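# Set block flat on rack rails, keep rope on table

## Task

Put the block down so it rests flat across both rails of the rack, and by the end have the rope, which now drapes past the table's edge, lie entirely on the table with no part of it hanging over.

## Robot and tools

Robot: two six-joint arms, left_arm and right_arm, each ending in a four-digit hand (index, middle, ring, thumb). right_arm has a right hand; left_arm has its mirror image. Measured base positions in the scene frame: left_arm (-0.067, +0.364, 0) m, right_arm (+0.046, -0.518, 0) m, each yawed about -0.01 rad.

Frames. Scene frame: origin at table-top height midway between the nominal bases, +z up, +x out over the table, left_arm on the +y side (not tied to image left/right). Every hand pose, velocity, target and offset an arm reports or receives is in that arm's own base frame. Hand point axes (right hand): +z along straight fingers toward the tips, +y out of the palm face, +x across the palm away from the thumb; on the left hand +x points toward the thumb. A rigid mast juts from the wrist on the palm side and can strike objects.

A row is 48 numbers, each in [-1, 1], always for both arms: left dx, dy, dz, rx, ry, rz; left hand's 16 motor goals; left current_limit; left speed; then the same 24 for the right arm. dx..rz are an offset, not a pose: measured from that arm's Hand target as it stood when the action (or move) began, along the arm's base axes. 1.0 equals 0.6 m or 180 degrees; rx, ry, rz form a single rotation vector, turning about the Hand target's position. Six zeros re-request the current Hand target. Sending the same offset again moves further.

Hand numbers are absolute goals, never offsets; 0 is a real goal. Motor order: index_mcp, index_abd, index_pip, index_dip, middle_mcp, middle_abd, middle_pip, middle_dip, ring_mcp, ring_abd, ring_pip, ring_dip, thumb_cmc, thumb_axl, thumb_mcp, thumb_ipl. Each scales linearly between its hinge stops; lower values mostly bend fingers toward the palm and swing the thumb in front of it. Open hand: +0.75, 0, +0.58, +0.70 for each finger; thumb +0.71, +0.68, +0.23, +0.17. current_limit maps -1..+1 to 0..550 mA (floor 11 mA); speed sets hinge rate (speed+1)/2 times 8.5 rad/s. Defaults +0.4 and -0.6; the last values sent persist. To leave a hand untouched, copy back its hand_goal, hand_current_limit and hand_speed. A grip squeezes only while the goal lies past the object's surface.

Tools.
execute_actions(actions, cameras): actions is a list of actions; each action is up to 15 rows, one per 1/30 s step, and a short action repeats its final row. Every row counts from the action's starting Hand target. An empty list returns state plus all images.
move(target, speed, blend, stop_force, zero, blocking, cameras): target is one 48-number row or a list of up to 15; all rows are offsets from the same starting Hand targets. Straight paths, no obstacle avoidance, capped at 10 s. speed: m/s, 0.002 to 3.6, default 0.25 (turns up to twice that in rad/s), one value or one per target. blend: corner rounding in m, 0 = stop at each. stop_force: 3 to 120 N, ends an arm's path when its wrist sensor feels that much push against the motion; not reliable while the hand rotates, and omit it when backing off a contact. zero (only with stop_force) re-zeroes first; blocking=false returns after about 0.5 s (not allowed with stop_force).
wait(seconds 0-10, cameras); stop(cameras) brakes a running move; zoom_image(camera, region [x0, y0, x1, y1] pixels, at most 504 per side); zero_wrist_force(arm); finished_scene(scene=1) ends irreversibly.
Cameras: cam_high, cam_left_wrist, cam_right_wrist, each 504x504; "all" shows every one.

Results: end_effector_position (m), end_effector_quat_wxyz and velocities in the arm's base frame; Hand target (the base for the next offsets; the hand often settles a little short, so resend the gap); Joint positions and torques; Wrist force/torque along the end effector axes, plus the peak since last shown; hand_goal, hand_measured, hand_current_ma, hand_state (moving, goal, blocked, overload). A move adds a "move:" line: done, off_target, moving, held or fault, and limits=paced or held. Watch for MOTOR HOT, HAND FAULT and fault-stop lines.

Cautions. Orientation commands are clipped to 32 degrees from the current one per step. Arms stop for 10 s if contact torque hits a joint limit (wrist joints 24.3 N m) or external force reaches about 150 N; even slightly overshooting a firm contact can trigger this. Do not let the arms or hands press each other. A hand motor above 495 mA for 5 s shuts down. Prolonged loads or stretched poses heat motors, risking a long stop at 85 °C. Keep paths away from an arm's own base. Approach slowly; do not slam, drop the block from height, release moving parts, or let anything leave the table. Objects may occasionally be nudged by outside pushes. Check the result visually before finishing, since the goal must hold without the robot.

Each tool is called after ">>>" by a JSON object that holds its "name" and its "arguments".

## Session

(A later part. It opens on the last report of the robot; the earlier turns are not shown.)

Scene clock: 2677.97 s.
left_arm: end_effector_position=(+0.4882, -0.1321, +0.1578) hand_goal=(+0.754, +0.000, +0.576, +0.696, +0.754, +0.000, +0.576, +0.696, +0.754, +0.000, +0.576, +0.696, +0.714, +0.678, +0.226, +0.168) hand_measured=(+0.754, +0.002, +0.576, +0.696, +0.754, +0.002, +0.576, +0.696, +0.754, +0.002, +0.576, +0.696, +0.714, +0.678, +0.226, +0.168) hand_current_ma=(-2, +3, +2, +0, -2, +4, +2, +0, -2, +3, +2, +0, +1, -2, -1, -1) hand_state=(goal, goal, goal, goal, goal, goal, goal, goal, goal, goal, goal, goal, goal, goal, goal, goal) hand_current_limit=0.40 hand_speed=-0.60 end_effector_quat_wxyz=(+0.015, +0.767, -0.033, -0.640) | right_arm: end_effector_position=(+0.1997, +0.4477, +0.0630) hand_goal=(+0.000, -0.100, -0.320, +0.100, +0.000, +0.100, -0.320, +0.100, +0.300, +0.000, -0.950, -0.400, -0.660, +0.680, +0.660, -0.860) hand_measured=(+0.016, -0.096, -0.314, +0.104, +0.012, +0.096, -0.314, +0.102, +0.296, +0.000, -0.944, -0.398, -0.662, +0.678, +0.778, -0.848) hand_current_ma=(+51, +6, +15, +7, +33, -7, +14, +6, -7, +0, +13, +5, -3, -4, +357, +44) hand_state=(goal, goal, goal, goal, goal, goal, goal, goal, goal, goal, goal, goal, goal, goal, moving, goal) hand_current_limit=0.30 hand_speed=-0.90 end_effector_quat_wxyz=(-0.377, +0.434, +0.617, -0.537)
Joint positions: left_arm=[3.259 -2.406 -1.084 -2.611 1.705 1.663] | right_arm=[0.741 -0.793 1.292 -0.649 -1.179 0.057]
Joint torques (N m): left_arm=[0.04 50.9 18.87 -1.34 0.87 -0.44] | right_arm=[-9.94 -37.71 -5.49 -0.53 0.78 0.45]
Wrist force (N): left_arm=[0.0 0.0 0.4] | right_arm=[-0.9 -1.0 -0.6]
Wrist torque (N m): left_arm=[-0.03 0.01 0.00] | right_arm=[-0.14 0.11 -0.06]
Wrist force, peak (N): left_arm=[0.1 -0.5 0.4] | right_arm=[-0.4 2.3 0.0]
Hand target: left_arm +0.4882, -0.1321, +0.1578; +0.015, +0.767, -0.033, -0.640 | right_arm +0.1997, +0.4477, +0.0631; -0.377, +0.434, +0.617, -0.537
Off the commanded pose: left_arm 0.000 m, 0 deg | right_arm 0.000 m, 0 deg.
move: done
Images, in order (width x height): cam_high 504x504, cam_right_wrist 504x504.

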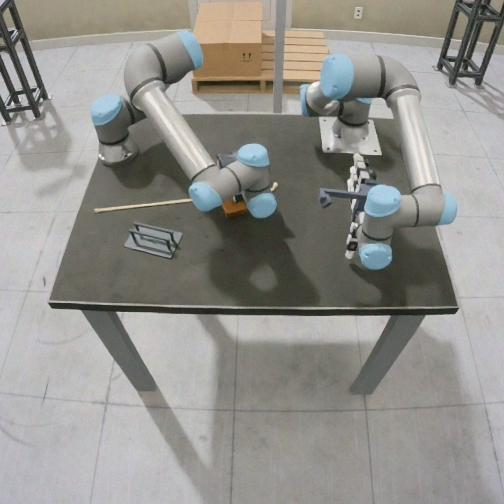

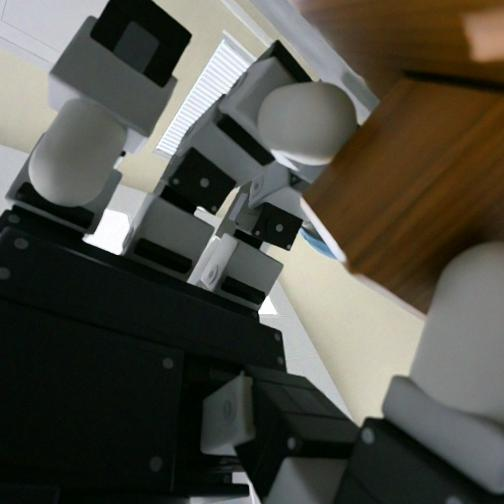

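>>> {"name": "move", "arguments": {"target": [0,0,0,0,0,0,0.754,0,0.576,0.696,0.754,0,0.576,0.696,0.754,0,0.576,0.696,0.714,0.678,0.226,0.168,0.4,-0.6, 0,0,0,0,0,0,-0.07,-0.10,-0.37,0.07,-0.07,0.10,-0.37,0.07,0.30,0,-0.95,-0.40,-0.66,0.68,0.60,-0.92,0.76,-0.9], "speed": 0.04, "cameras": ["cam_high","cam_right_wrist"]}}

>>> {"name": "zoom_image", "arguments": {"camera": "cam_high", "region": [205, 155, 275, 225]}}

Scene clock: 2704.70 s.
left_arm: end_effector_position=(+0.4882, -0.1321, +0.1578) hand_goal=(+0.754, +0.000, +0.576, +0.696, +0.754, +0.000, +0.576, +0.696, +0.754, +0.000, +0.576, +0.696, +0.714, +0.678, +0.226, +0.168) hand_measured=(+0.754, +0.002, +0.576, +0.696, +0.754, +0.002, +0.576, +0.696, +0.754, +0.002, +0.576, +0.696, +0.714, +0.678, +0.226, +0.168) hand_current_ma=(-2, +3, +2, +0, -2, +4, +2, +0, -2, +3, +2, +0, +1, -2, -1, -1) hand_state=(goal, goal, goal, goal, goal, goal, goal, goal, goal, goal, goal, goal, goal, goal, goal, goal) hand_current_limit=0.40 hand_speed=-0.60 end_effector_quat_wxyz=(+0.015, +0.767, -0.033, -0.640) | right_arm: end_effector_position=(+0.1997, +0.4477, +0.0631) hand_goal=(-0.070, -0.100, -0.370, +0.070, -0.070, +0.100, -0.370, +0.070, +0.300, +0.000, -0.950, -0.400, -0.660, +0.680, +0.600, -0.920) hand_measured=(+0.016, -0.096, -0.314, +0.092, +0.010, +0.096, -0.314, +0.090, +0.296, +0.000, -0.944, -0.398, -0.662, +0.678, +0.774, -0.852) hand_current_ma=(+358, +6, +195, +68, +324, -8, +198, +56, -7, +0, +13, +5, -3, -4, +484, +355) hand_state=(blocked, goal, blocked, blocked, blocked, goal, blocked, goal, goal, goal, goal, goal, goal, goal, blocked, blocked) hand_current_limit=0.76 hand_speed=-0.90 end_effector_quat_wxyz=(-0.377, +0.434, +0.617, -0.537)
Joint positions: left_arm=[3.259 -2.406 -1.084 -2.611 1.705 1.663] | right_arm=[0.741 -0.793 1.292 -0.649 -1.179 0.057]
Joint torques (N m): left_arm=[0.17 50.81 19.08 -1.43 0.93 -0.43] | right_arm=[-8.45 -37.85 -8.24 3.26 0.91 0.75]
Wrist force (N): left_arm=[-0.1 -0.3 0.2] | right_arm=[0.0 3.2 0.4]
Wrist torque (N m): left_arm=[-0.05 0.01 0.01] | right_arm=[0.14 0.04 -0.05]
Wrist force, peak (N): left_arm=[-0.1 -0.3 0.5] | right_arm=[-0.1 3.4 0.2]
Hand target: left_arm +0.4882, -0.1321, +0.1578; +0.015, +0.767, -0.033, -0.640 | right_arm +0.1997, +0.4477, +0.0631; -0.377, +0.434, +0.617, -0.537
Off the commanded pose: left_arm 0.000 m, 0 deg | right_arm 0.000 m, 0 deg.
move: done
Images, in order (width x height): cam_high 504x504, cam_right_wrist 504x504.

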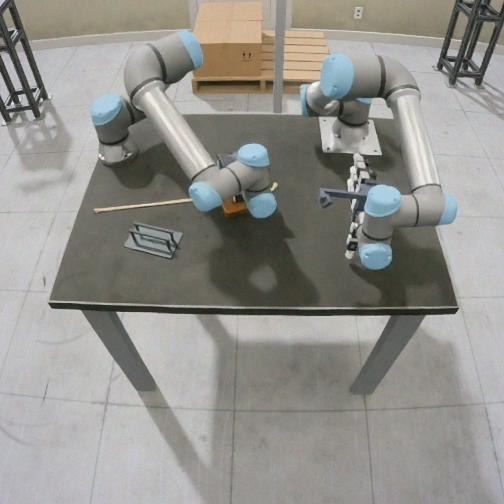

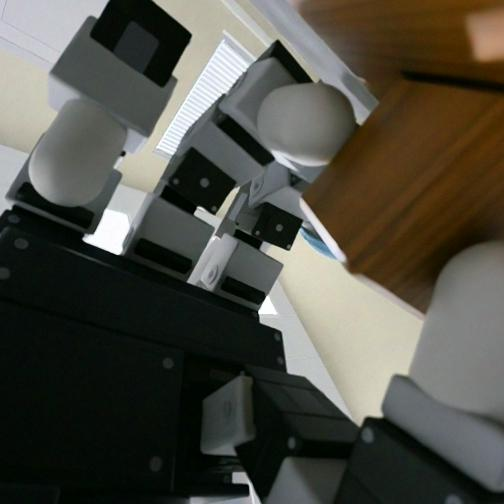

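Scaled by 7.200.

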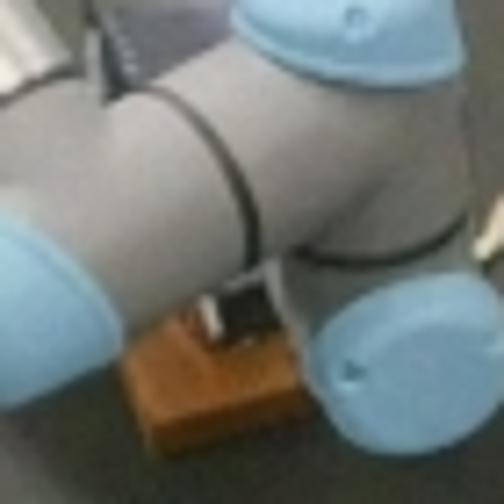

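>>> {"name": "move", "arguments": {"target": [0,0,0,0,0,0,0.754,0,0.576,0.696,0.754,0,0.576,0.696,0.754,0,0.576,0.696,0.714,0.678,0.226,0.168,0.4,-0.6, 0,0,0.03,0,0,0,-0.07,-0.10,-0.37,0.07,-0.07,0.10,-0.37,0.07,0.30,0,-0.95,-0.40,-0.66,0.68,0.60,-0.92,0.76,-0.9], "speed": 0.03, "cameras": ["cam_high","cam_right_wrist"]}}

>>> {"name": "zoom_image", "arguments": {"camera": "cam_high", "region": [205, 155, 275, 225]}}

Scene clock: 2714.20 s.
left_arm: end_effector_position=(+0.4882, -0.1321, +0.1578) hand_goal=(+0.754, +0.000, +0.576, +0.696, +0.754, +0.000, +0.576, +0.696, +0.754, +0.000, +0.576, +0.696, +0.714, +0.678, +0.226, +0.168) hand_measured=(+0.754, +0.002, +0.576, +0.696, +0.754, +0.002, +0.576, +0.696, +0.754, +0.002, +0.576, +0.696, +0.714, +0.678, +0.226, +0.168) hand_current_ma=(-2, +3, +2, +0, -2, +4, +2, +0, -2, +3, +2, +0, +1, -2, -1, -1) hand_state=(goal, goal, goal, goal, goal, goal, goal, goal, goal, goal, goal, goal, goal, goal, goal, goal) hand_current_limit=0.40 hand_speed=-0.60 end_effector_quat_wxyz=(+0.015, +0.767, -0.033, -0.640) | right_arm: end_effector_position=(+0.1997, +0.4477, +0.0809) hand_goal=(-0.070, -0.100, -0.370, +0.070, -0.070, +0.100, -0.370, +0.070, +0.300, +0.000, -0.950, -0.400, -0.660, +0.680, +0.600, -0.920) hand_measured=(+0.016, -0.096, -0.314, +0.092, +0.008, +0.094, -0.314, +0.090, +0.296, +0.000, -0.944, -0.398, -0.660, +0.678, +0.774, -0.852) hand_current_ma=(+358, +7, +195, +68, +315, -11, +198, +56, -7, +0, +13, +5, +1, -4, +484, +355) hand_state=(blocked, goal, blocked, blocked, blocked, goal, blocked, goal, goal, goal, goal, goal, goal, goal, blocked, blocked) hand_current_limit=0.76 hand_speed=-0.90 end_effector_quat_wxyz=(-0.377, +0.434, +0.617, -0.537)
Joint positions: left_arm=[3.259 -2.406 -1.084 -2.611 1.705 1.663] | right_arm=[0.741 -0.813 1.278 -0.615 -1.179 0.057]
Joint torques (N m): left_arm=[0.9 50.76 19.17 -1.41 0.84 -0.45] | right_arm=[-9.23 -54.62 -29.29 4.05 1.44 1.2]
Wrist force (N): left_arm=[-0.1 -0.3 0.3] | right_arm=[-0.8 4.6 0.3]
Wrist torque (N m): left_arm=[-0.05 0.02 0.00] | right_arm=[0.32 0.14 -0.08]
Wrist force, peak (N): left_arm=[0.0 -0.1 0.5] | right_arm=[-0.8 4.6 0.3]
Hand target: left_arm +0.4882, -0.1321, +0.1578; +0.015, +0.767, -0.033, -0.640 | right_arm +0.1997, +0.4477, +0.0811; -0.377, +0.434, +0.617, -0.537
Off the commanded pose: left_arm 0.000 m, 0 deg | right_arm 0.000 m, 0 deg.
move: done
Images, in order (width x height): cam_high 504x504, cam_right_wrist 504x504.

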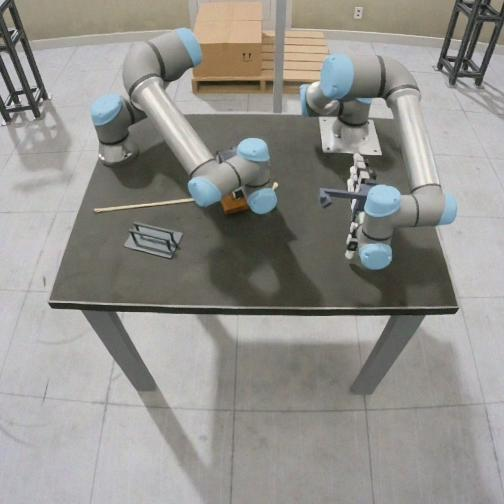

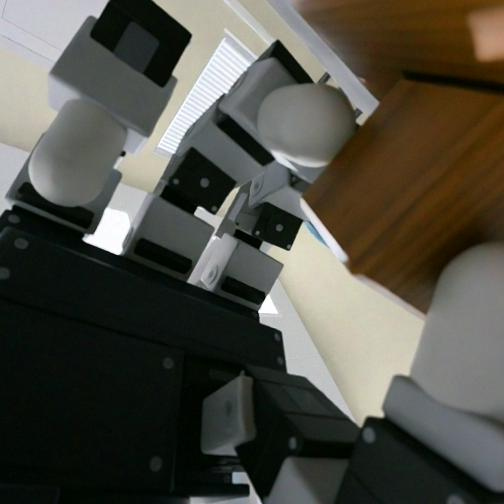

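Scaled by 7.200.

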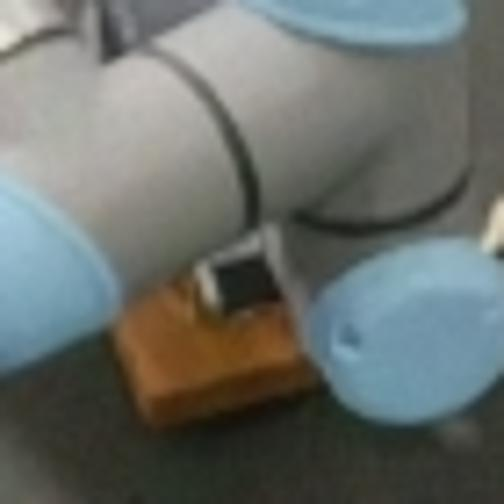

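>>> {"name": "move", "arguments": {"target": [0,0,0,0,0,0,0.754,0,0.576,0.696,0.754,0,0.576,0.696,0.754,0,0.576,0.696,0.714,0.678,0.226,0.168,0.4,-0.6, 0,0,0.1333,0,0,0,-0.07,-0.10,-0.37,0.07,-0.07,0.10,-0.37,0.07,0.30,0,-0.95,-0.40,-0.66,0.68,0.60,-0.92,0.76,-0.9], "speed": 0.06, "cameras": ["cam_high","cam_right_wrist"]}}

>>> {"name": "zoom_image", "arguments": {"camera": "cam_high", "region": [195, 125, 285, 215]}}

Scene clock: 2736.97 s.
left_arm: end_effector_position=(+0.4882, -0.1321, +0.1578) hand_goal=(+0.754, +0.000, +0.576, +0.696, +0.754, +0.000, +0.576, +0.696, +0.754, +0.000, +0.576, +0.696, +0.714, +0.678, +0.226, +0.168) hand_measured=(+0.754, +0.002, +0.576, +0.696, +0.754, +0.002, +0.576, +0.696, +0.754, +0.002, +0.576, +0.696, +0.714, +0.678, +0.226, +0.168) hand_current_ma=(-2, +3, +2, +0, -2, +4, +2, +0, -2, +3, +2, +0, +1, -2, -1, -1) hand_state=(goal, goal, goal, goal, goal, goal, goal, goal, goal, goal, goal, goal, goal, goal, goal, goal) hand_current_limit=0.40 hand_speed=-0.60 end_effector_quat_wxyz=(+0.015, +0.767, -0.033, -0.640) | right_arm: end_effector_position=(+0.1997, +0.4477, +0.1609) hand_goal=(-0.070, -0.100, -0.370, +0.070, -0.070, +0.100, -0.370, +0.070, +0.300, +0.000, -0.950, -0.400, -0.660, +0.680, +0.600, -0.920) hand_measured=(+0.016, -0.096, -0.314, +0.092, +0.008, +0.094, -0.314, +0.090, +0.296, +0.000, -0.944, -0.398, -0.660, +0.678, +0.774, -0.852) hand_current_ma=(+358, +7, +195, +68, +315, -11, +198, +56, -7, +0, +13, +5, +1, -4, +484, +355) hand_state=(blocked, goal, blocked, blocked, blocked, goal, blocked, goal, goal, goal, goal, goal, goal, goal, blocked, blocked) hand_current_limit=0.76 hand_speed=-0.90 end_effector_quat_wxyz=(-0.377, +0.434, +0.617, -0.537)
Joint positions: left_arm=[3.259 -2.406 -1.084 -2.611 1.705 1.663] | right_arm=[0.741 -0.888 1.191 -0.452 -1.179 0.058]
Joint torques (N m): left_arm=[0.24 51.11 18.55 -1.32 0.88 -0.43] | right_arm=[-11.13 -53.16 -29.52 4.27 0.39 -0.04]
Wrist force (N): left_arm=[-0.1 -0.1 0.3] | right_arm=[-0.2 4.7 0.3]
Wrist torque (N m): left_arm=[-0.03 0.01 0.00] | right_arm=[0.32 0.11 -0.04]
Wrist force, peak (N): left_arm=[-0.1 -0.1 0.7] | right_arm=[-0.2 5.0 0.3]
Hand target: left_arm +0.4882, -0.1321, +0.1578; +0.015, +0.767, -0.033, -0.640 | right_arm +0.1997, +0.4477, +0.1610; -0.377, +0.434, +0.617, -0.537
Off the commanded pose: left_arm 0.000 m, 0 deg | right_arm 0.000 m, 0 deg.
move: done
Images, in order (width x height): cam_high 504x504, cam_right_wrist 504x504.

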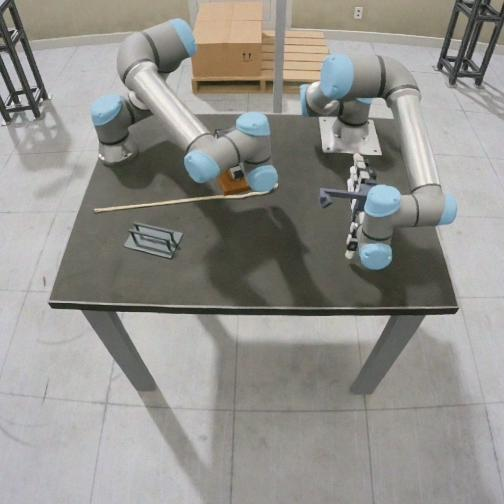

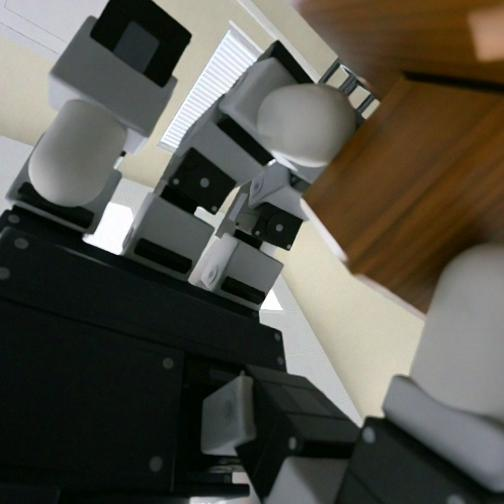

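Scaled by 5.600.

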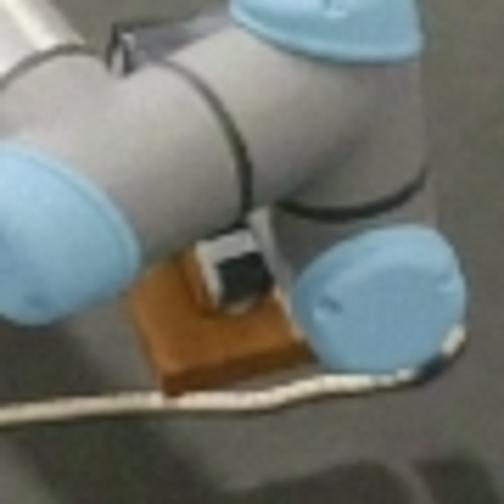

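>>> {"name": "move", "arguments": {"target": [0,0,0,0,0,0,0.754,0,0.576,0.696,0.754,0,0.576,0.696,0.754,0,0.576,0.696,0.714,0.678,0.226,0.168,0.4,-0.6, 0.2773,-0.352,0.0333,0,0,-0.2078,-0.07,-0.10,-0.37,0.07,-0.07,0.10,-0.37,0.07,0.30,0,-0.95,-0.40,-0.66,0.68,0.60,-0.92,0.76,-0.9], "speed": 0.1, "cameras": ["cam_high","cam_right_wrist"]}}

>>> {"name": "zoom_image", "arguments": {"camera": "cam_high", "region": [105, 150, 205, 250]}}

Scene clock: 2783.63 s.
left_arm: end_effector_position=(+0.4882, -0.1321, +0.1578) hand_goal=(+0.754, +0.000, +0.576, +0.696, +0.754, +0.000, +0.576, +0.696, +0.754, +0.000, +0.576, +0.696, +0.714, +0.678, +0.226, +0.168) hand_measured=(+0.754, +0.002, +0.576, +0.696, +0.754, +0.002, +0.576, +0.696, +0.754, +0.002, +0.576, +0.696, +0.714, +0.678, +0.226, +0.168) hand_current_ma=(-2, +3, +2, +0, -2, +4, +2, +0, -2, +3, +2, +0, +1, -2, -1, -1) hand_state=(goal, goal, goal, goal, goal, goal, goal, goal, goal, goal, goal, goal, goal, goal, goal, goal) hand_current_limit=0.40 hand_speed=-0.60 end_effector_quat_wxyz=(+0.015, +0.767, -0.033, -0.640) | right_arm: end_effector_position=(+0.3660, +0.2366, +0.1810) hand_goal=(-0.070, -0.100, -0.370, +0.070, -0.070, +0.100, -0.370, +0.070, +0.300, +0.000, -0.950, -0.400, -0.660, +0.680, +0.600, -0.920) hand_measured=(+0.016, -0.096, -0.314, +0.092, +0.006, +0.094, -0.314, +0.088, +0.296, +0.000, -0.944, -0.398, -0.658, +0.678, +0.774, -0.852) hand_current_ma=(+358, +7, +195, +68, +312, -11, +198, +54, -7, +0, +13, +5, +2, -4, +484, +355) hand_state=(blocked, goal, blocked, blocked, blocked, goal, blocked, goal, goal, goal, goal, goal, goal, goal, blocked, blocked) hand_current_limit=0.76 hand_speed=-0.90 end_effector_quat_wxyz=(-0.530, +0.609, +0.446, -0.388)
Joint positions: left_arm=[3.259 -2.406 -1.084 -2.611 1.705 1.663] | right_arm=[0.102 -1.048 1.401 -0.503 -1.166 0.06]
Joint torques (N m): left_arm=[0.68 51.08 18.9 -1.39 0.86 -0.35] | right_arm=[-11.51 -29.5 -30 4.3 2.03 1.73]
Wrist force (N): left_arm=[0.1 -0.2 0.3] | right_arm=[-0.5 4.7 0.4]
Wrist torque (N m): left_arm=[-0.05 0.00 0.01] | right_arm=[0.31 0.12 -0.07]
Wrist force, peak (N): left_arm=[-0.3 -0.3 0.4] | right_arm=[-0.2 5.1 0.4]
Hand target: left_arm +0.4882, -0.1321, +0.1578; +0.015, +0.767, -0.033, -0.640 | right_arm +0.3661, +0.2365, +0.1810; -0.530, +0.609, +0.445, -0.388
Off the commanded pose: left_arm 0.000 m, 0 deg | right_arm 0.000 m, 0 deg.
move: done
Images, in order (width x height): cam_high 504x504, cam_right_wrist 504x504.

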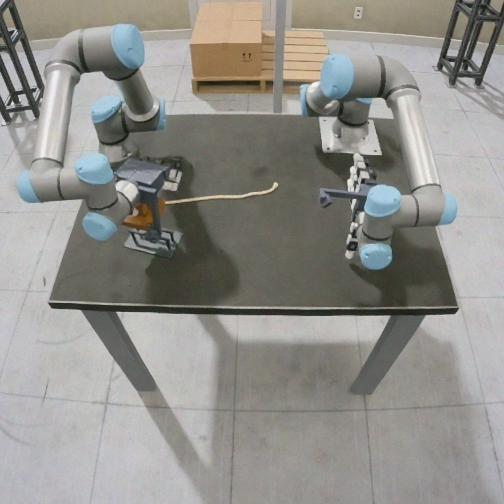

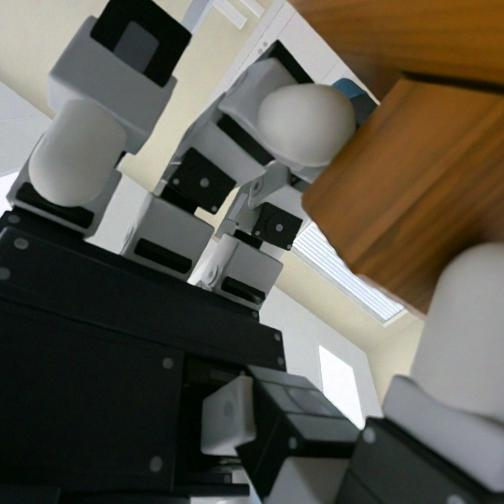

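Scaled by 5.040.

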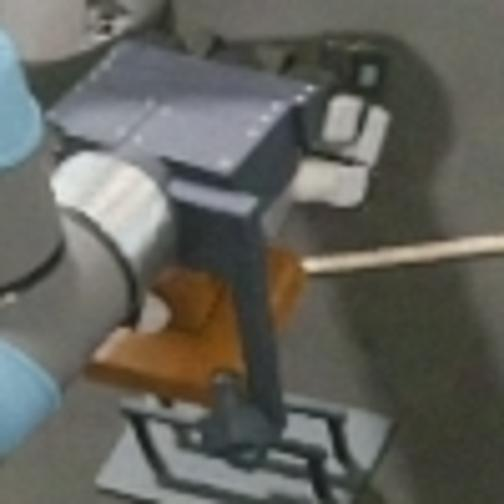

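>>> {"name": "zoom_image", "arguments": {"camera": "cam_high", "region": [115, 185, 185, 255]}}

>>> {"name": "zoom_image", "arguments": {"camera": "cam_high", "region": [115, 190, 165, 240]}}

Scaled by 7.200.

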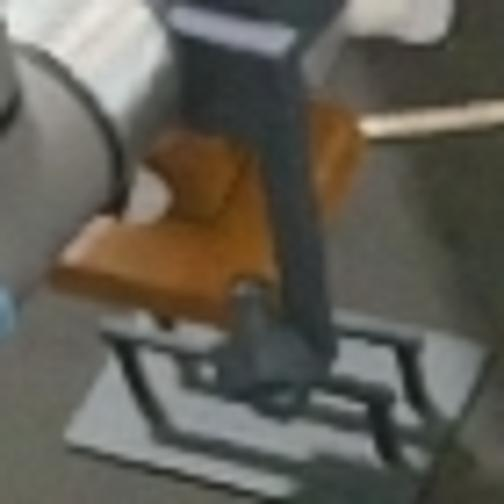

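Scaled by 10.080.

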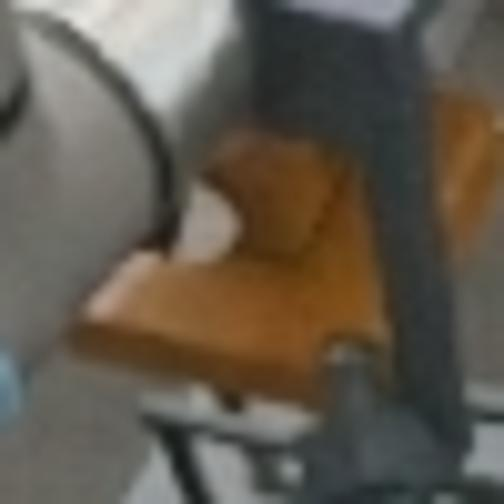

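>>> {"name": "move", "arguments": {"target": [0,0,0,0,0,0,0.754,0,0.576,0.696,0.754,0,0.576,0.696,0.754,0,0.576,0.696,0.714,0.678,0.226,0.168,0.4,-0.6, 0,0,-0.085,0,0,0,-0.07,-0.10,-0.37,0.07,-0.07,0.10,-0.37,0.07,0.30,0,-0.95,-0.40,-0.66,0.68,0.60,-0.92,0.76,-0.9], "speed": 0.06, "cameras": ["cam_high","cam_right_wrist"]}}

>>> {"name": "zoom_image", "arguments": {"camera": "cam_high", "region": [115, 195, 185, 265]}}

Scene clock: 2917.57 s.
left_arm: end_effector_position=(+0.4882, -0.1321, +0.1578) hand_goal=(+0.754, +0.000, +0.576, +0.696, +0.754, +0.000, +0.576, +0.696, +0.754, +0.000, +0.576, +0.696, +0.714, +0.678, +0.226, +0.168) hand_measured=(+0.754, +0.002, +0.576, +0.696, +0.754, +0.002, +0.576, +0.696, +0.754, +0.002, +0.576, +0.696, +0.714, +0.678, +0.226, +0.168) hand_current_ma=(-2, +3, +2, +0, -2, +4, +2, +0, -2, +3, +2, +0, +1, -2, -1, -1) hand_state=(goal, goal, goal, goal, goal, goal, goal, goal, goal, goal, goal, goal, goal, goal, goal, goal) hand_current_limit=0.40 hand_speed=-0.60 end_effector_quat_wxyz=(+0.015, +0.767, -0.033, -0.640) | right_arm: end_effector_position=(+0.3661, +0.2365, +0.1301) hand_goal=(-0.070, -0.100, -0.370, +0.070, -0.070, +0.100, -0.370, +0.070, +0.300, +0.000, -0.950, -0.400, -0.660, +0.680, +0.600, -0.920) hand_measured=(+0.016, -0.096, -0.314, +0.092, +0.006, +0.094, -0.314, +0.088, +0.296, +0.000, -0.944, -0.398, -0.658, +0.678, +0.774, -0.852) hand_current_ma=(+358, +7, +195, +68, +312, -11, +198, +54, -7, +0, +13, +5, +2, -4, +484, +355) hand_state=(blocked, goal, blocked, blocked, blocked, goal, blocked, goal, goal, goal, goal, goal, goal, goal, blocked, blocked) hand_current_limit=0.76 hand_speed=-0.90 end_effector_quat_wxyz=(-0.530, +0.609, +0.445, -0.388)
Joint positions: left_arm=[3.259 -2.406 -1.084 -2.611 1.705 1.663] | right_arm=[0.102 -1 1.465 -0.615 -1.166 0.06]
Joint torques (N m): left_arm=[0.42 51.21 19.14 -1.25 0.81 -0.42] | right_arm=[-11.87 -31.43 -4.39 -0.81 -0.82 0.08]
Wrist force (N): left_arm=[0.0 -0.2 0.3] | right_arm=[-0.2 4.8 0.1]
Wrist torque (N m): left_arm=[-0.06 0.00 0.01] | right_arm=[0.33 0.09 -0.04]
Wrist force, peak (N): left_arm=[-0.3 -0.2 0.5] | right_arm=[-0.1 5.3 0.4]
Hand target: left_arm +0.4882, -0.1321, +0.1578; +0.015, +0.767, -0.033, -0.640 | right_arm +0.3661, +0.2365, +0.1300; -0.530, +0.609, +0.445, -0.388
Off the commanded pose: left_arm 0.000 m, 0 deg | right_arm 0.000 m, 0 deg.
move: done
Images, in order (width x height): cam_high 504x504, cam_right_wrist 504x504.

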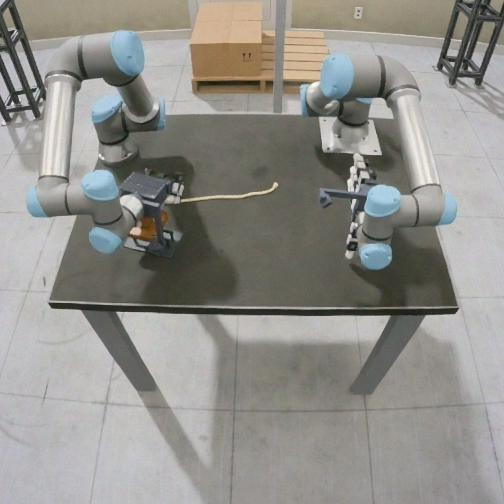

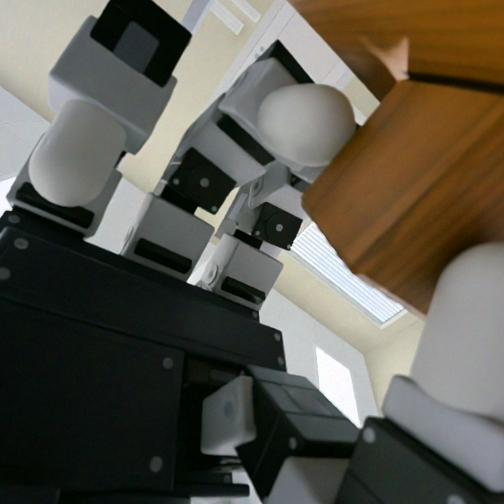

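Scaled by 7.200.

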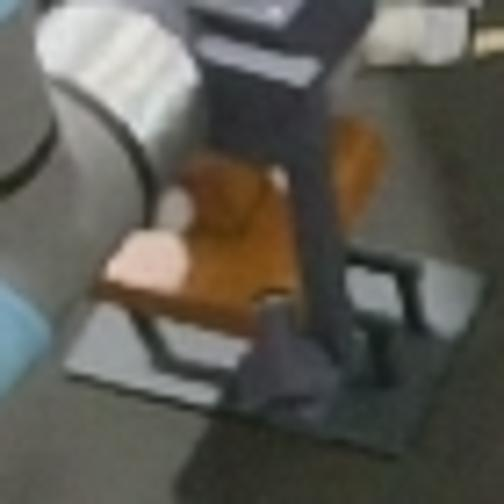

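>>> {"name": "zoom_image", "arguments": {"camera": "cam_high", "region": [115, 215, 155, 255]}}

>>> {"name": "zoom_image", "arguments": {"camera": "cam_high", "region": [145, 200, 185, 240]}}

Scaled by 12.600.

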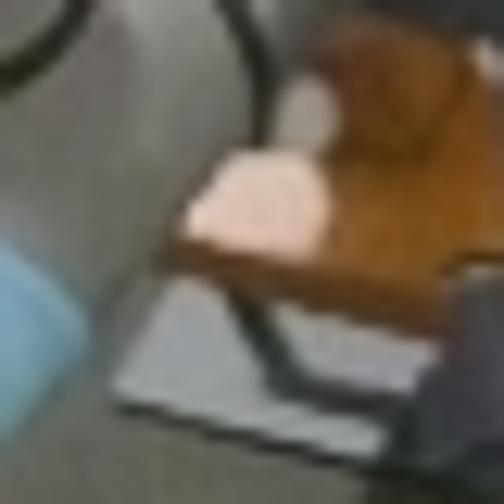

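Scaled by 12.600.

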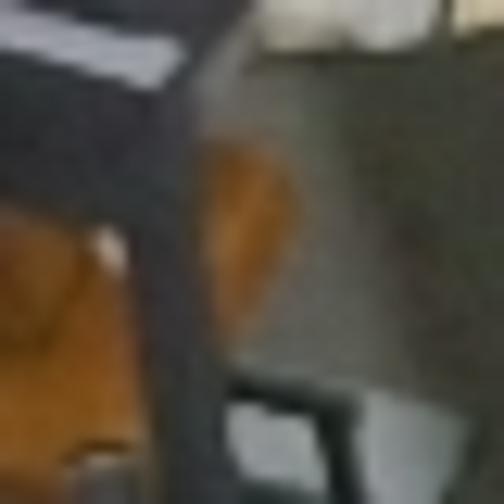

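>>> {"name": "move", "arguments": {"target": [0,0,0,0,0,0,0.754,0,0.576,0.696,0.754,0,0.576,0.696,0.754,0,0.576,0.696,0.714,0.678,0.226,0.168,0.4,-0.6, 0.005,0,-0.0233,0,0,0,-0.07,-0.10,-0.37,0.07,-0.07,0.10,-0.37,0.07,0.30,0,-0.95,-0.40,-0.66,0.68,0.60,-0.92,0.76,-0.9], "speed": 0.02, "stop_force": 3, "cameras": ["cam_high","cam_right_wrist"]}}

>>> {"name": "zoom_image", "arguments": {"camera": "cam_high", "region": [115, 195, 185, 265]}}

Scene clock: 3002.90 s.
left_arm: end_effector_position=(+0.4882, -0.1321, +0.1578) hand_goal=(+0.754, +0.000, +0.576, +0.696, +0.754, +0.000, +0.576, +0.696, +0.754, +0.000, +0.576, +0.696, +0.714, +0.678, +0.226, +0.168) hand_measured=(+0.754, +0.002, +0.576, +0.696, +0.754, +0.002, +0.576, +0.696, +0.754, +0.002, +0.576, +0.696, +0.714, +0.678, +0.226, +0.168) hand_current_ma=(-2, +3, +2, +0, -2, +4, +2, +0, -2, +3, +2, +0, +1, -2, -1, -1) hand_state=(goal, goal, goal, goal, goal, goal, goal, goal, goal, goal, goal, goal, goal, goal, goal, goal) hand_current_limit=0.40 hand_speed=-0.60 end_effector_quat_wxyz=(+0.015, +0.767, -0.033, -0.640) | right_arm: end_effector_position=(+0.3691, +0.2365, +0.1160) hand_goal=(-0.070, -0.100, -0.370, +0.070, -0.070, +0.100, -0.370, +0.070, +0.300, +0.000, -0.950, -0.400, -0.660, +0.680, +0.600, -0.920) hand_measured=(+0.016, -0.096, -0.314, +0.092, +0.006, +0.094, -0.314, +0.088, +0.296, +0.000, -0.944, -0.398, -0.658, +0.678, +0.774, -0.852) hand_current_ma=(+358, +7, +195, +68, +312, -11, +198, +54, -7, +0, +13, +5, +2, -4, +484, +355) hand_state=(blocked, goal, blocked, blocked, blocked, goal, blocked, goal, goal, goal, goal, goal, goal, goal, blocked, blocked) hand_current_limit=0.76 hand_speed=-0.90 end_effector_quat_wxyz=(-0.530, +0.609, +0.445, -0.388)
Joint positions: left_arm=[3.259 -2.406 -1.084 -2.611 1.705 1.663] | right_arm=[0.101 -0.979 1.469 -0.641 -1.167 0.06]
Joint torques (N m): left_arm=[0.4 50.72 18.96 -1.31 0.92 -0.3] | right_arm=[-11.73 -31.7 -3.95 -0.91 -1.75 -1.45]
Wrist force (N): left_arm=[0.0 -0.2 0.2] | right_arm=[-0.3 4.7 0.5]
Wrist torque (N m): left_arm=[-0.03 0.00 0.01] | right_arm=[0.29 0.09 -0.05]
Wrist force, peak (N): left_arm=[-0.1 -0.2 0.5] | right_arm=[-0.4 5.1 0.5]
Hand target: left_arm +0.4882, -0.1321, +0.1578; +0.015, +0.767, -0.033, -0.640 | right_arm +0.3691, +0.2365, +0.1160; -0.530, +0.609, +0.445, -0.388
Off the commanded pose: left_arm 0.000 m, 0 deg | right_arm 0.000 m, 0 deg.
move: done
Images, in order (width x height): cam_high 504x504, cam_right_wrist 504x504.

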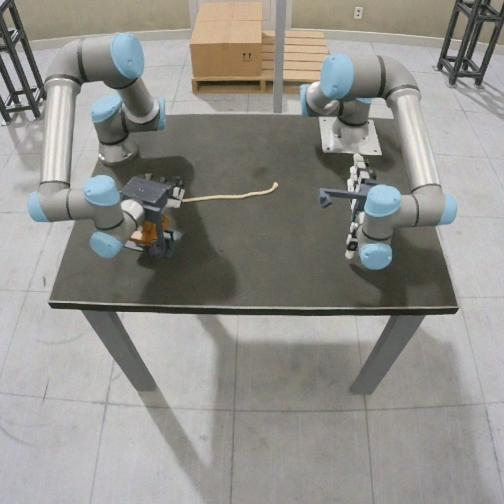

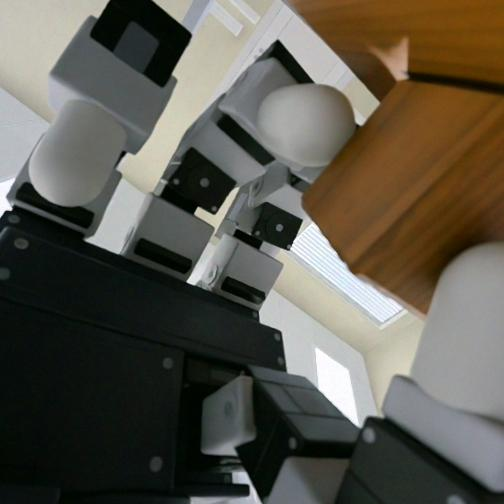

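Scaled by 7.200.

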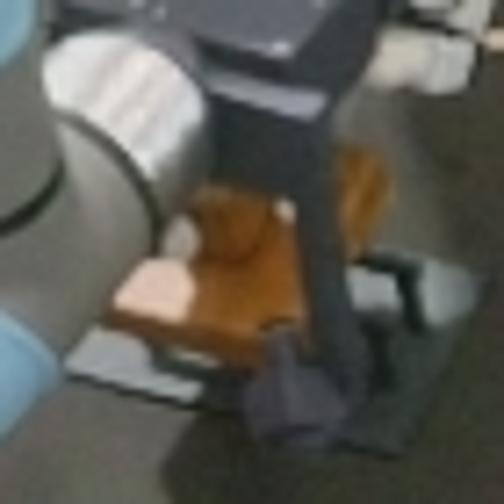

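>>> {"name": "move", "arguments": {"target": [0,0,0,0,0,0,0.754,0,0.576,0.696,0.754,0,0.576,0.696,0.754,0,0.576,0.696,0.714,0.678,0.226,0.168,0.4,-0.6, 0,0,-0.01,0,0,0,-0.07,-0.10,-0.37,0.07,-0.07,0.10,-0.37,0.07,0.30,0,-0.95,-0.40,-0.66,0.68,0.60,-0.92,0.76,-0.9], "speed": 0.01, "stop_force": 3, "cameras": ["cam_high"]}}

Scene clock: 3021.10 s.
left_arm: end_effector_position=(+0.4882, -0.1321, +0.1578) hand_goal=(+0.754, +0.000, +0.576, +0.696, +0.754, +0.000, +0.576, +0.696, +0.754, +0.000, +0.576, +0.696, +0.714, +0.678, +0.226, +0.168) hand_measured=(+0.754, +0.002, +0.576, +0.696, +0.754, +0.002, +0.576, +0.696, +0.754, +0.002, +0.576, +0.696, +0.714, +0.678, +0.226, +0.168) hand_current_ma=(-2, +3, +2, +0, -2, +4, +2, +0, -2, +3, +2, +0, +1, -2, -1, -1) hand_state=(goal, goal, goal, goal, goal, goal, goal, goal, goal, goal, goal, goal, goal, goal, goal, goal) hand_current_limit=0.40 hand_speed=-0.60 end_effector_quat_wxyz=(+0.015, +0.767, -0.033, -0.640) | right_arm: end_effector_position=(+0.3691, +0.2365, +0.1100) hand_goal=(-0.070, -0.100, -0.370, +0.070, -0.070, +0.100, -0.370, +0.070, +0.300, +0.000, -0.950, -0.400, -0.660, +0.680, +0.600, -0.920) hand_measured=(+0.016, -0.096, -0.314, +0.092, +0.006, +0.094, -0.314, +0.088, +0.296, +0.000, -0.944, -0.398, -0.658, +0.678, +0.774, -0.852) hand_current_ma=(+358, +7, +195, +68, +312, -11, +198, +54, -7, +0, +13, +5, +2, -4, +484, +355) hand_state=(blocked, goal, blocked, blocked, blocked, goal, blocked, goal, goal, goal, goal, goal, goal, goal, blocked, blocked) hand_current_limit=0.76 hand_speed=-0.90 end_effector_quat_wxyz=(-0.530, +0.609, +0.445, -0.388)
Joint positions: left_arm=[3.259 -2.406 -1.084 -2.611 1.705 1.663] | right_arm=[0.101 -0.972 1.475 -0.653 -1.167 0.06]
Joint torques (N m): left_arm=[0.39 51.38 18.89 -1.37 0.86 -0.45] | right_arm=[-11.33 -31.99 -4.2 -0.94 -1.53 -1.23]
Wrist force (N): left_arm=[0.0 0.0 0.2] | right_arm=[-0.1 4.6 0.3]
Wrist torque (N m): left_arm=[-0.02 0.00 0.00] | right_arm=[0.29 0.07 -0.04]
Wrist force, peak (N): left_arm=[-0.1 -0.5 0.4] | right_arm=[-0.1 5.2 0.6]
Hand target: left_arm +0.4882, -0.1321, +0.1578; +0.015, +0.767, -0.033, -0.640 | right_arm +0.3691, +0.2365, +0.1100; -0.530, +0.609, +0.445, -0.388
Off the commanded pose: left_arm 0.000 m, 0 deg | right_arm 0.000 m, 0 deg.
move: done
Images, in order (width x height): cam_high 504x504.

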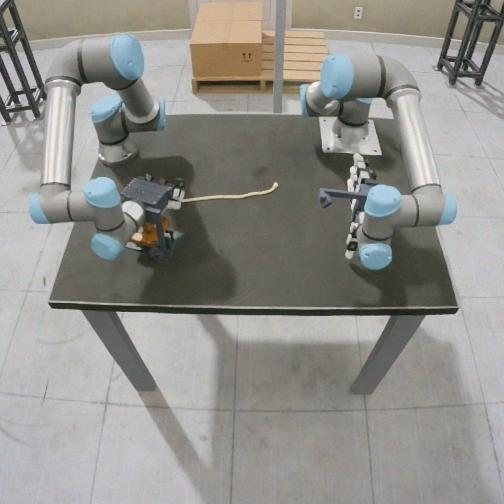

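>>> {"name": "move", "arguments": {"target": [0,0,0,0,0,0,0.754,0,0.576,0.696,0.754,0,0.576,0.696,0.754,0,0.576,0.696,0.714,0.678,0.226,0.168,0.4,-0.6, 0,0,-0.00667,0,0,0,-0.07,-0.10,-0.37,0.07,-0.07,0.10,-0.37,0.07,0.30,0,-0.95,-0.40,-0.66,0.68,0.60,-0.92,0.76,-0.9], "speed": 0.008, "stop_force": 3, "cameras": []}}

Scene clock: 3041.37 s.
left_arm: end_effector_position=(+0.4882, -0.1321, +0.1578) hand_goal=(+0.754, +0.000, +0.576, +0.696, +0.754, +0.000, +0.576, +0.696, +0.754, +0.000, +0.576, +0.696, +0.714, +0.678, +0.226, +0.168) hand_measured=(+0.754, +0.002, +0.576, +0.696, +0.754, +0.002, +0.576, +0.696, +0.754, +0.002, +0.576, +0.696, +0.714, +0.678, +0.226, +0.168) hand_current_ma=(-2, +3, +2, +0, -2, +4, +2, +0, -2, +3, +2, +0, +1, -2, -1, -1) hand_state=(goal, goal, goal, goal, goal, goal, goal, goal, goal, goal, goal, goal, goal, goal, goal, goal) hand_current_limit=0.40 hand_speed=-0.60 end_effector_quat_wxyz=(+0.015, +0.767, -0.033, -0.640) | right_arm: end_effector_position=(+0.3691, +0.2365, +0.1060) hand_goal=(-0.070, -0.100, -0.370, +0.070, -0.070, +0.100, -0.370, +0.070, +0.300, +0.000, -0.950, -0.400, -0.660, +0.680, +0.600, -0.920) hand_measured=(+0.016, -0.096, -0.314, +0.092, +0.006, +0.094, -0.314, +0.088, +0.296, +0.000, -0.944, -0.398, -0.658, +0.678, +0.774, -0.852) hand_current_ma=(+358, +7, +195, +68, +312, -11, +198, +54, -7, +0, +13, +5, +2, -4, +484, +355) hand_state=(blocked, goal, blocked, blocked, blocked, goal, blocked, goal, goal, goal, goal, goal, goal, goal, blocked, blocked) hand_current_limit=0.76 hand_speed=-0.90 end_effector_quat_wxyz=(-0.530, +0.609, +0.445, -0.388)
Joint positions: left_arm=[3.259 -2.406 -1.084 -2.611 1.705 1.663] | right_arm=[0.101 -0.967 1.479 -0.662 -1.167 0.06]
Joint torques (N m): left_arm=[0.37 51.09 18.91 -1.43 0.94 -0.43] | right_arm=[-10.96 -30.94 -4.57 -0.92 -1.12 0.06]
Wrist force (N): left_arm=[-0.2 -0.2 0.4] | right_arm=[0.0 4.7 0.4]
Wrist torque (N m): left_arm=[-0.06 0.03 -0.01] | right_arm=[0.30 0.06 -0.02]
Wrist force, peak (N): left_arm=[0.0 -0.5 0.4] | right_arm=[-0.1 5.2 0.4]
Hand target: left_arm +0.4882, -0.1321, +0.1578; +0.015, +0.767, -0.033, -0.640 | right_arm +0.3691, +0.2365, +0.1060; -0.530, +0.609, +0.445, -0.388
Off the commanded pose: left_arm 0.000 m, 0 deg | right_arm 0.000 m, 0 deg.
move: done
No camera images: "cameras" was empty.

>>> {"name": "execute_actions", "arguments": {"actions": [], "cameras": ["cam_high"]}}

>>> {"name": "zoom_image", "arguments": {"camera": "cam_high", "region": [115, 205, 185, 275]}}

>>> {"name": "zoom_image", "arguments": {"camera": "cam_high", "region": [120, 215, 160, 255]}}

Scene clock: 3047.10 s.
left_arm: end_effector_position=(+0.4882, -0.1321, +0.1578) hand_goal=(+0.754, +0.000, +0.576, +0.696, +0.754, +0.000, +0.576, +0.696, +0.754, +0.000, +0.576, +0.696, +0.714, +0.678, +0.226, +0.168) hand_measured=(+0.754, +0.002, +0.576, +0.696, +0.754, +0.002, +0.576, +0.696, +0.754, +0.002, +0.576, +0.696, +0.714, +0.678, +0.226, +0.168) hand_current_ma=(-2, +3, +2, +0, -2, +4, +2, +0, -2, +3, +2, +0, +1, -2, -1, -1) hand_state=(goal, goal, goal, goal, goal, goal, goal, goal, goal, goal, goal, goal, goal, goal, goal, goal) hand_current_limit=0.40 hand_speed=-0.60 end_effector_quat_wxyz=(+0.015, +0.767, -0.033, -0.640) | right_arm: end_effector_position=(+0.3691, +0.2365, +0.1060) hand_goal=(-0.070, -0.100, -0.370, +0.070, -0.070, +0.100, -0.370, +0.070, +0.300, +0.000, -0.950, -0.400, -0.660, +0.680, +0.600, -0.920) hand_measured=(+0.016, -0.096, -0.314, +0.092, +0.006, +0.094, -0.314, +0.088, +0.296, +0.000, -0.944, -0.398, -0.658, +0.678, +0.774, -0.852) hand_current_ma=(+358, +7, +195, +68, +312, -11, +198, +54, -7, +0, +13, +5, +2, -4, +484, +355) hand_state=(blocked, goal, blocked, blocked, blocked, goal, blocked, goal, goal, goal, goal, goal, goal, goal, blocked, blocked) hand_current_limit=0.76 hand_speed=-0.90 end_effector_quat_wxyz=(-0.530, +0.609, +0.445, -0.388)
Joint positions: left_arm=[3.259 -2.406 -1.084 -2.611 1.705 1.663] | right_arm=[0.101 -0.967 1.479 -0.662 -1.167 0.06]
Joint velocities: within noise
Joint torques (N m): left_arm=[0.71 50.97 18.92 -1.33 0.91 -0.45] | right_arm=[-11.55 -32.37 -4.87 -1.05 -0.67 1]
Motor temperatures (°C): left_arm=[26 27 24 32 33 37] | right_arm=[26 29 26 31 39 36]
Wrist force (N): left_arm=[0.0 -0.3 0.3] | right_arm=[-0.1 4.8 0.3]
Wrist torque (N m): left_arm=[-0.06 0.01 0.01] | right_arm=[0.30 0.08 -0.04]
Wrist force, peak (N): left_arm=[0.0 -0.3 0.6] | right_arm=[-0.2 5.0 0.6]
Hand target: left_arm +0.4882, -0.1321, +0.1578; +0.015, +0.767, -0.033, -0.640 | right_arm +0.3691, +0.2365, +0.1060; -0.530, +0.609, +0.445, -0.388
Off the commanded pose: left_arm 0.000 m, 0 deg | right_arm 0.000 m, 0 deg.
Images, in order (width x height): cam_high 504x504.

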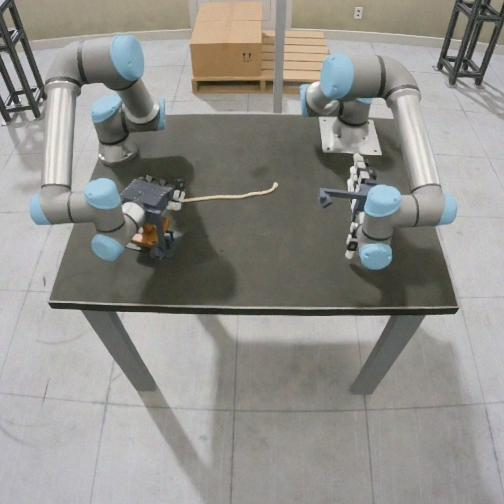

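Scaled by 7.200.

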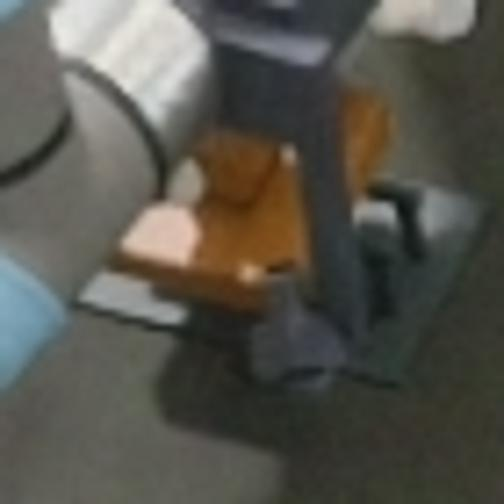

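Scaled by 12.600.

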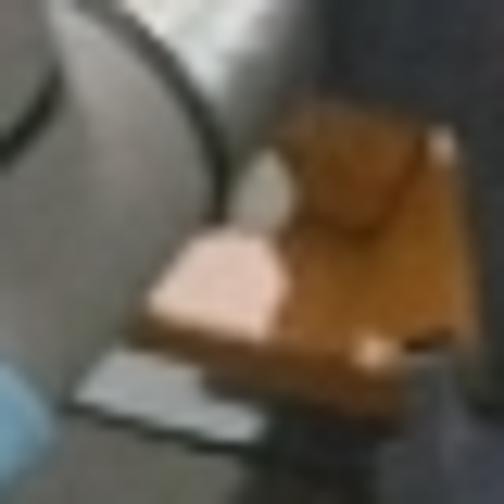

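>>> {"name": "move", "arguments": {"target": [0,0,0,0,0,0,0.754,0,0.576,0.696,0.754,0,0.576,0.696,0.754,0,0.576,0.696,0.714,0.678,0.226,0.168,0.4,-0.6, 0,0,-0.01,0,0,0,-0.07,-0.10,-0.37,0.07,-0.07,0.10,-0.37,0.07,0.30,0,-0.95,-0.40,-0.66,0.68,0.60,-0.92,0.76,-0.9], "speed": 0.008, "stop_force": 3, "cameras": ["cam_high"]}}

>>> {"name": "zoom_image", "arguments": {"camera": "cam_high", "region": [115, 205, 185, 275]}}

Scene clock: 3065.37 s.
left_arm: end_effector_position=(+0.4882, -0.1321, +0.1578) hand_goal=(+0.754, +0.000, +0.576, +0.696, +0.754, +0.000, +0.576, +0.696, +0.754, +0.000, +0.576, +0.696, +0.714, +0.678, +0.226, +0.168) hand_measured=(+0.754, +0.002, +0.576, +0.696, +0.754, +0.002, +0.576, +0.696, +0.754, +0.002, +0.576, +0.696, +0.714, +0.678, +0.226, +0.168) hand_current_ma=(-2, +3, +2, +0, -2, +4, +2, +0, -2, +3, +2, +0, +1, -2, -1, -1) hand_state=(goal, goal, goal, goal, goal, goal, goal, goal, goal, goal, goal, goal, goal, goal, goal, goal) hand_current_limit=0.40 hand_speed=-0.60 end_effector_quat_wxyz=(+0.015, +0.767, -0.033, -0.640) | right_arm: end_effector_position=(+0.3691, +0.2365, +0.1056) hand_goal=(-0.070, -0.100, -0.370, +0.070, -0.070, +0.100, -0.370, +0.070, +0.300, +0.000, -0.950, -0.400, -0.660, +0.680, +0.600, -0.920) hand_measured=(+0.016, -0.096, -0.316, +0.088, +0.006, +0.094, -0.314, +0.086, +0.296, +0.000, -0.944, -0.398, -0.658, +0.678, +0.774, -0.854) hand_current_ma=(+358, +7, +188, +52, +311, -12, +198, +42, -7, +0, +13, +5, +2, -4, +484, +343) hand_state=(blocked, goal, blocked, goal, blocked, goal, blocked, goal, goal, goal, goal, goal, goal, goal, blocked, blocked) hand_current_limit=0.76 hand_speed=-0.90 end_effector_quat_wxyz=(-0.530, +0.609, +0.445, -0.388)
Joint positions: left_arm=[3.259 -2.406 -1.084 -2.611 1.705 1.663] | right_arm=[0.101 -0.967 1.479 -0.663 -1.167 0.06]
Joint torques (N m): left_arm=[0.1 50.7 19.13 -1.36 0.88 -0.39] | right_arm=[-11.43 -49.14 -29.4 4.25 -0.2 1.27]
Wrist force (N): left_arm=[-0.2 -0.1 0.3] | right_arm=[0.0 3.3 0.0]
Wrist torque (N m): left_arm=[-0.03 0.03 -0.01] | right_arm=[0.16 0.05 -0.03]
Wrist force, peak (N): left_arm=[-0.2 -0.2 0.5] | right_arm=[0.0 5.2 0.2]
Hand target: left_arm +0.4882, -0.1321, +0.1578; +0.015, +0.767, -0.033, -0.640 | right_arm +0.3691, +0.2365, +0.1056; -0.530, +0.609, +0.445, -0.388 (not the last commanded pose)
Off the commanded pose: left_arm 0.000 m, 0 deg | right_arm 0.006 m, 0 deg.
move: contact (right_arm)
Images, in order (width x height): cam_high 504x504.

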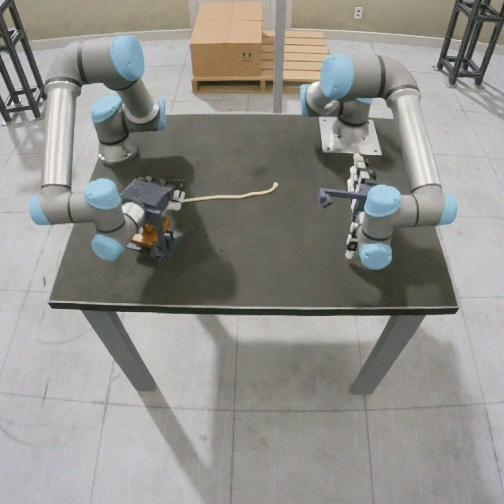

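Scaled by 7.200.

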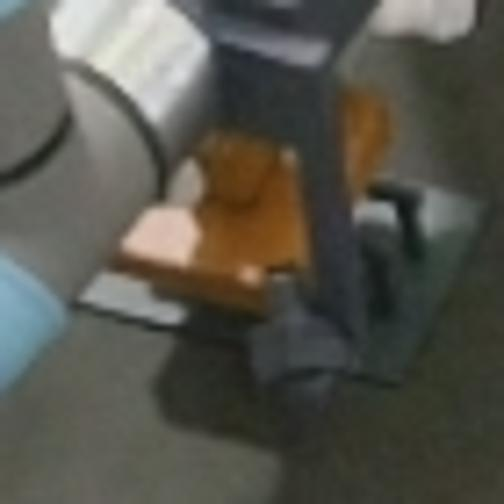

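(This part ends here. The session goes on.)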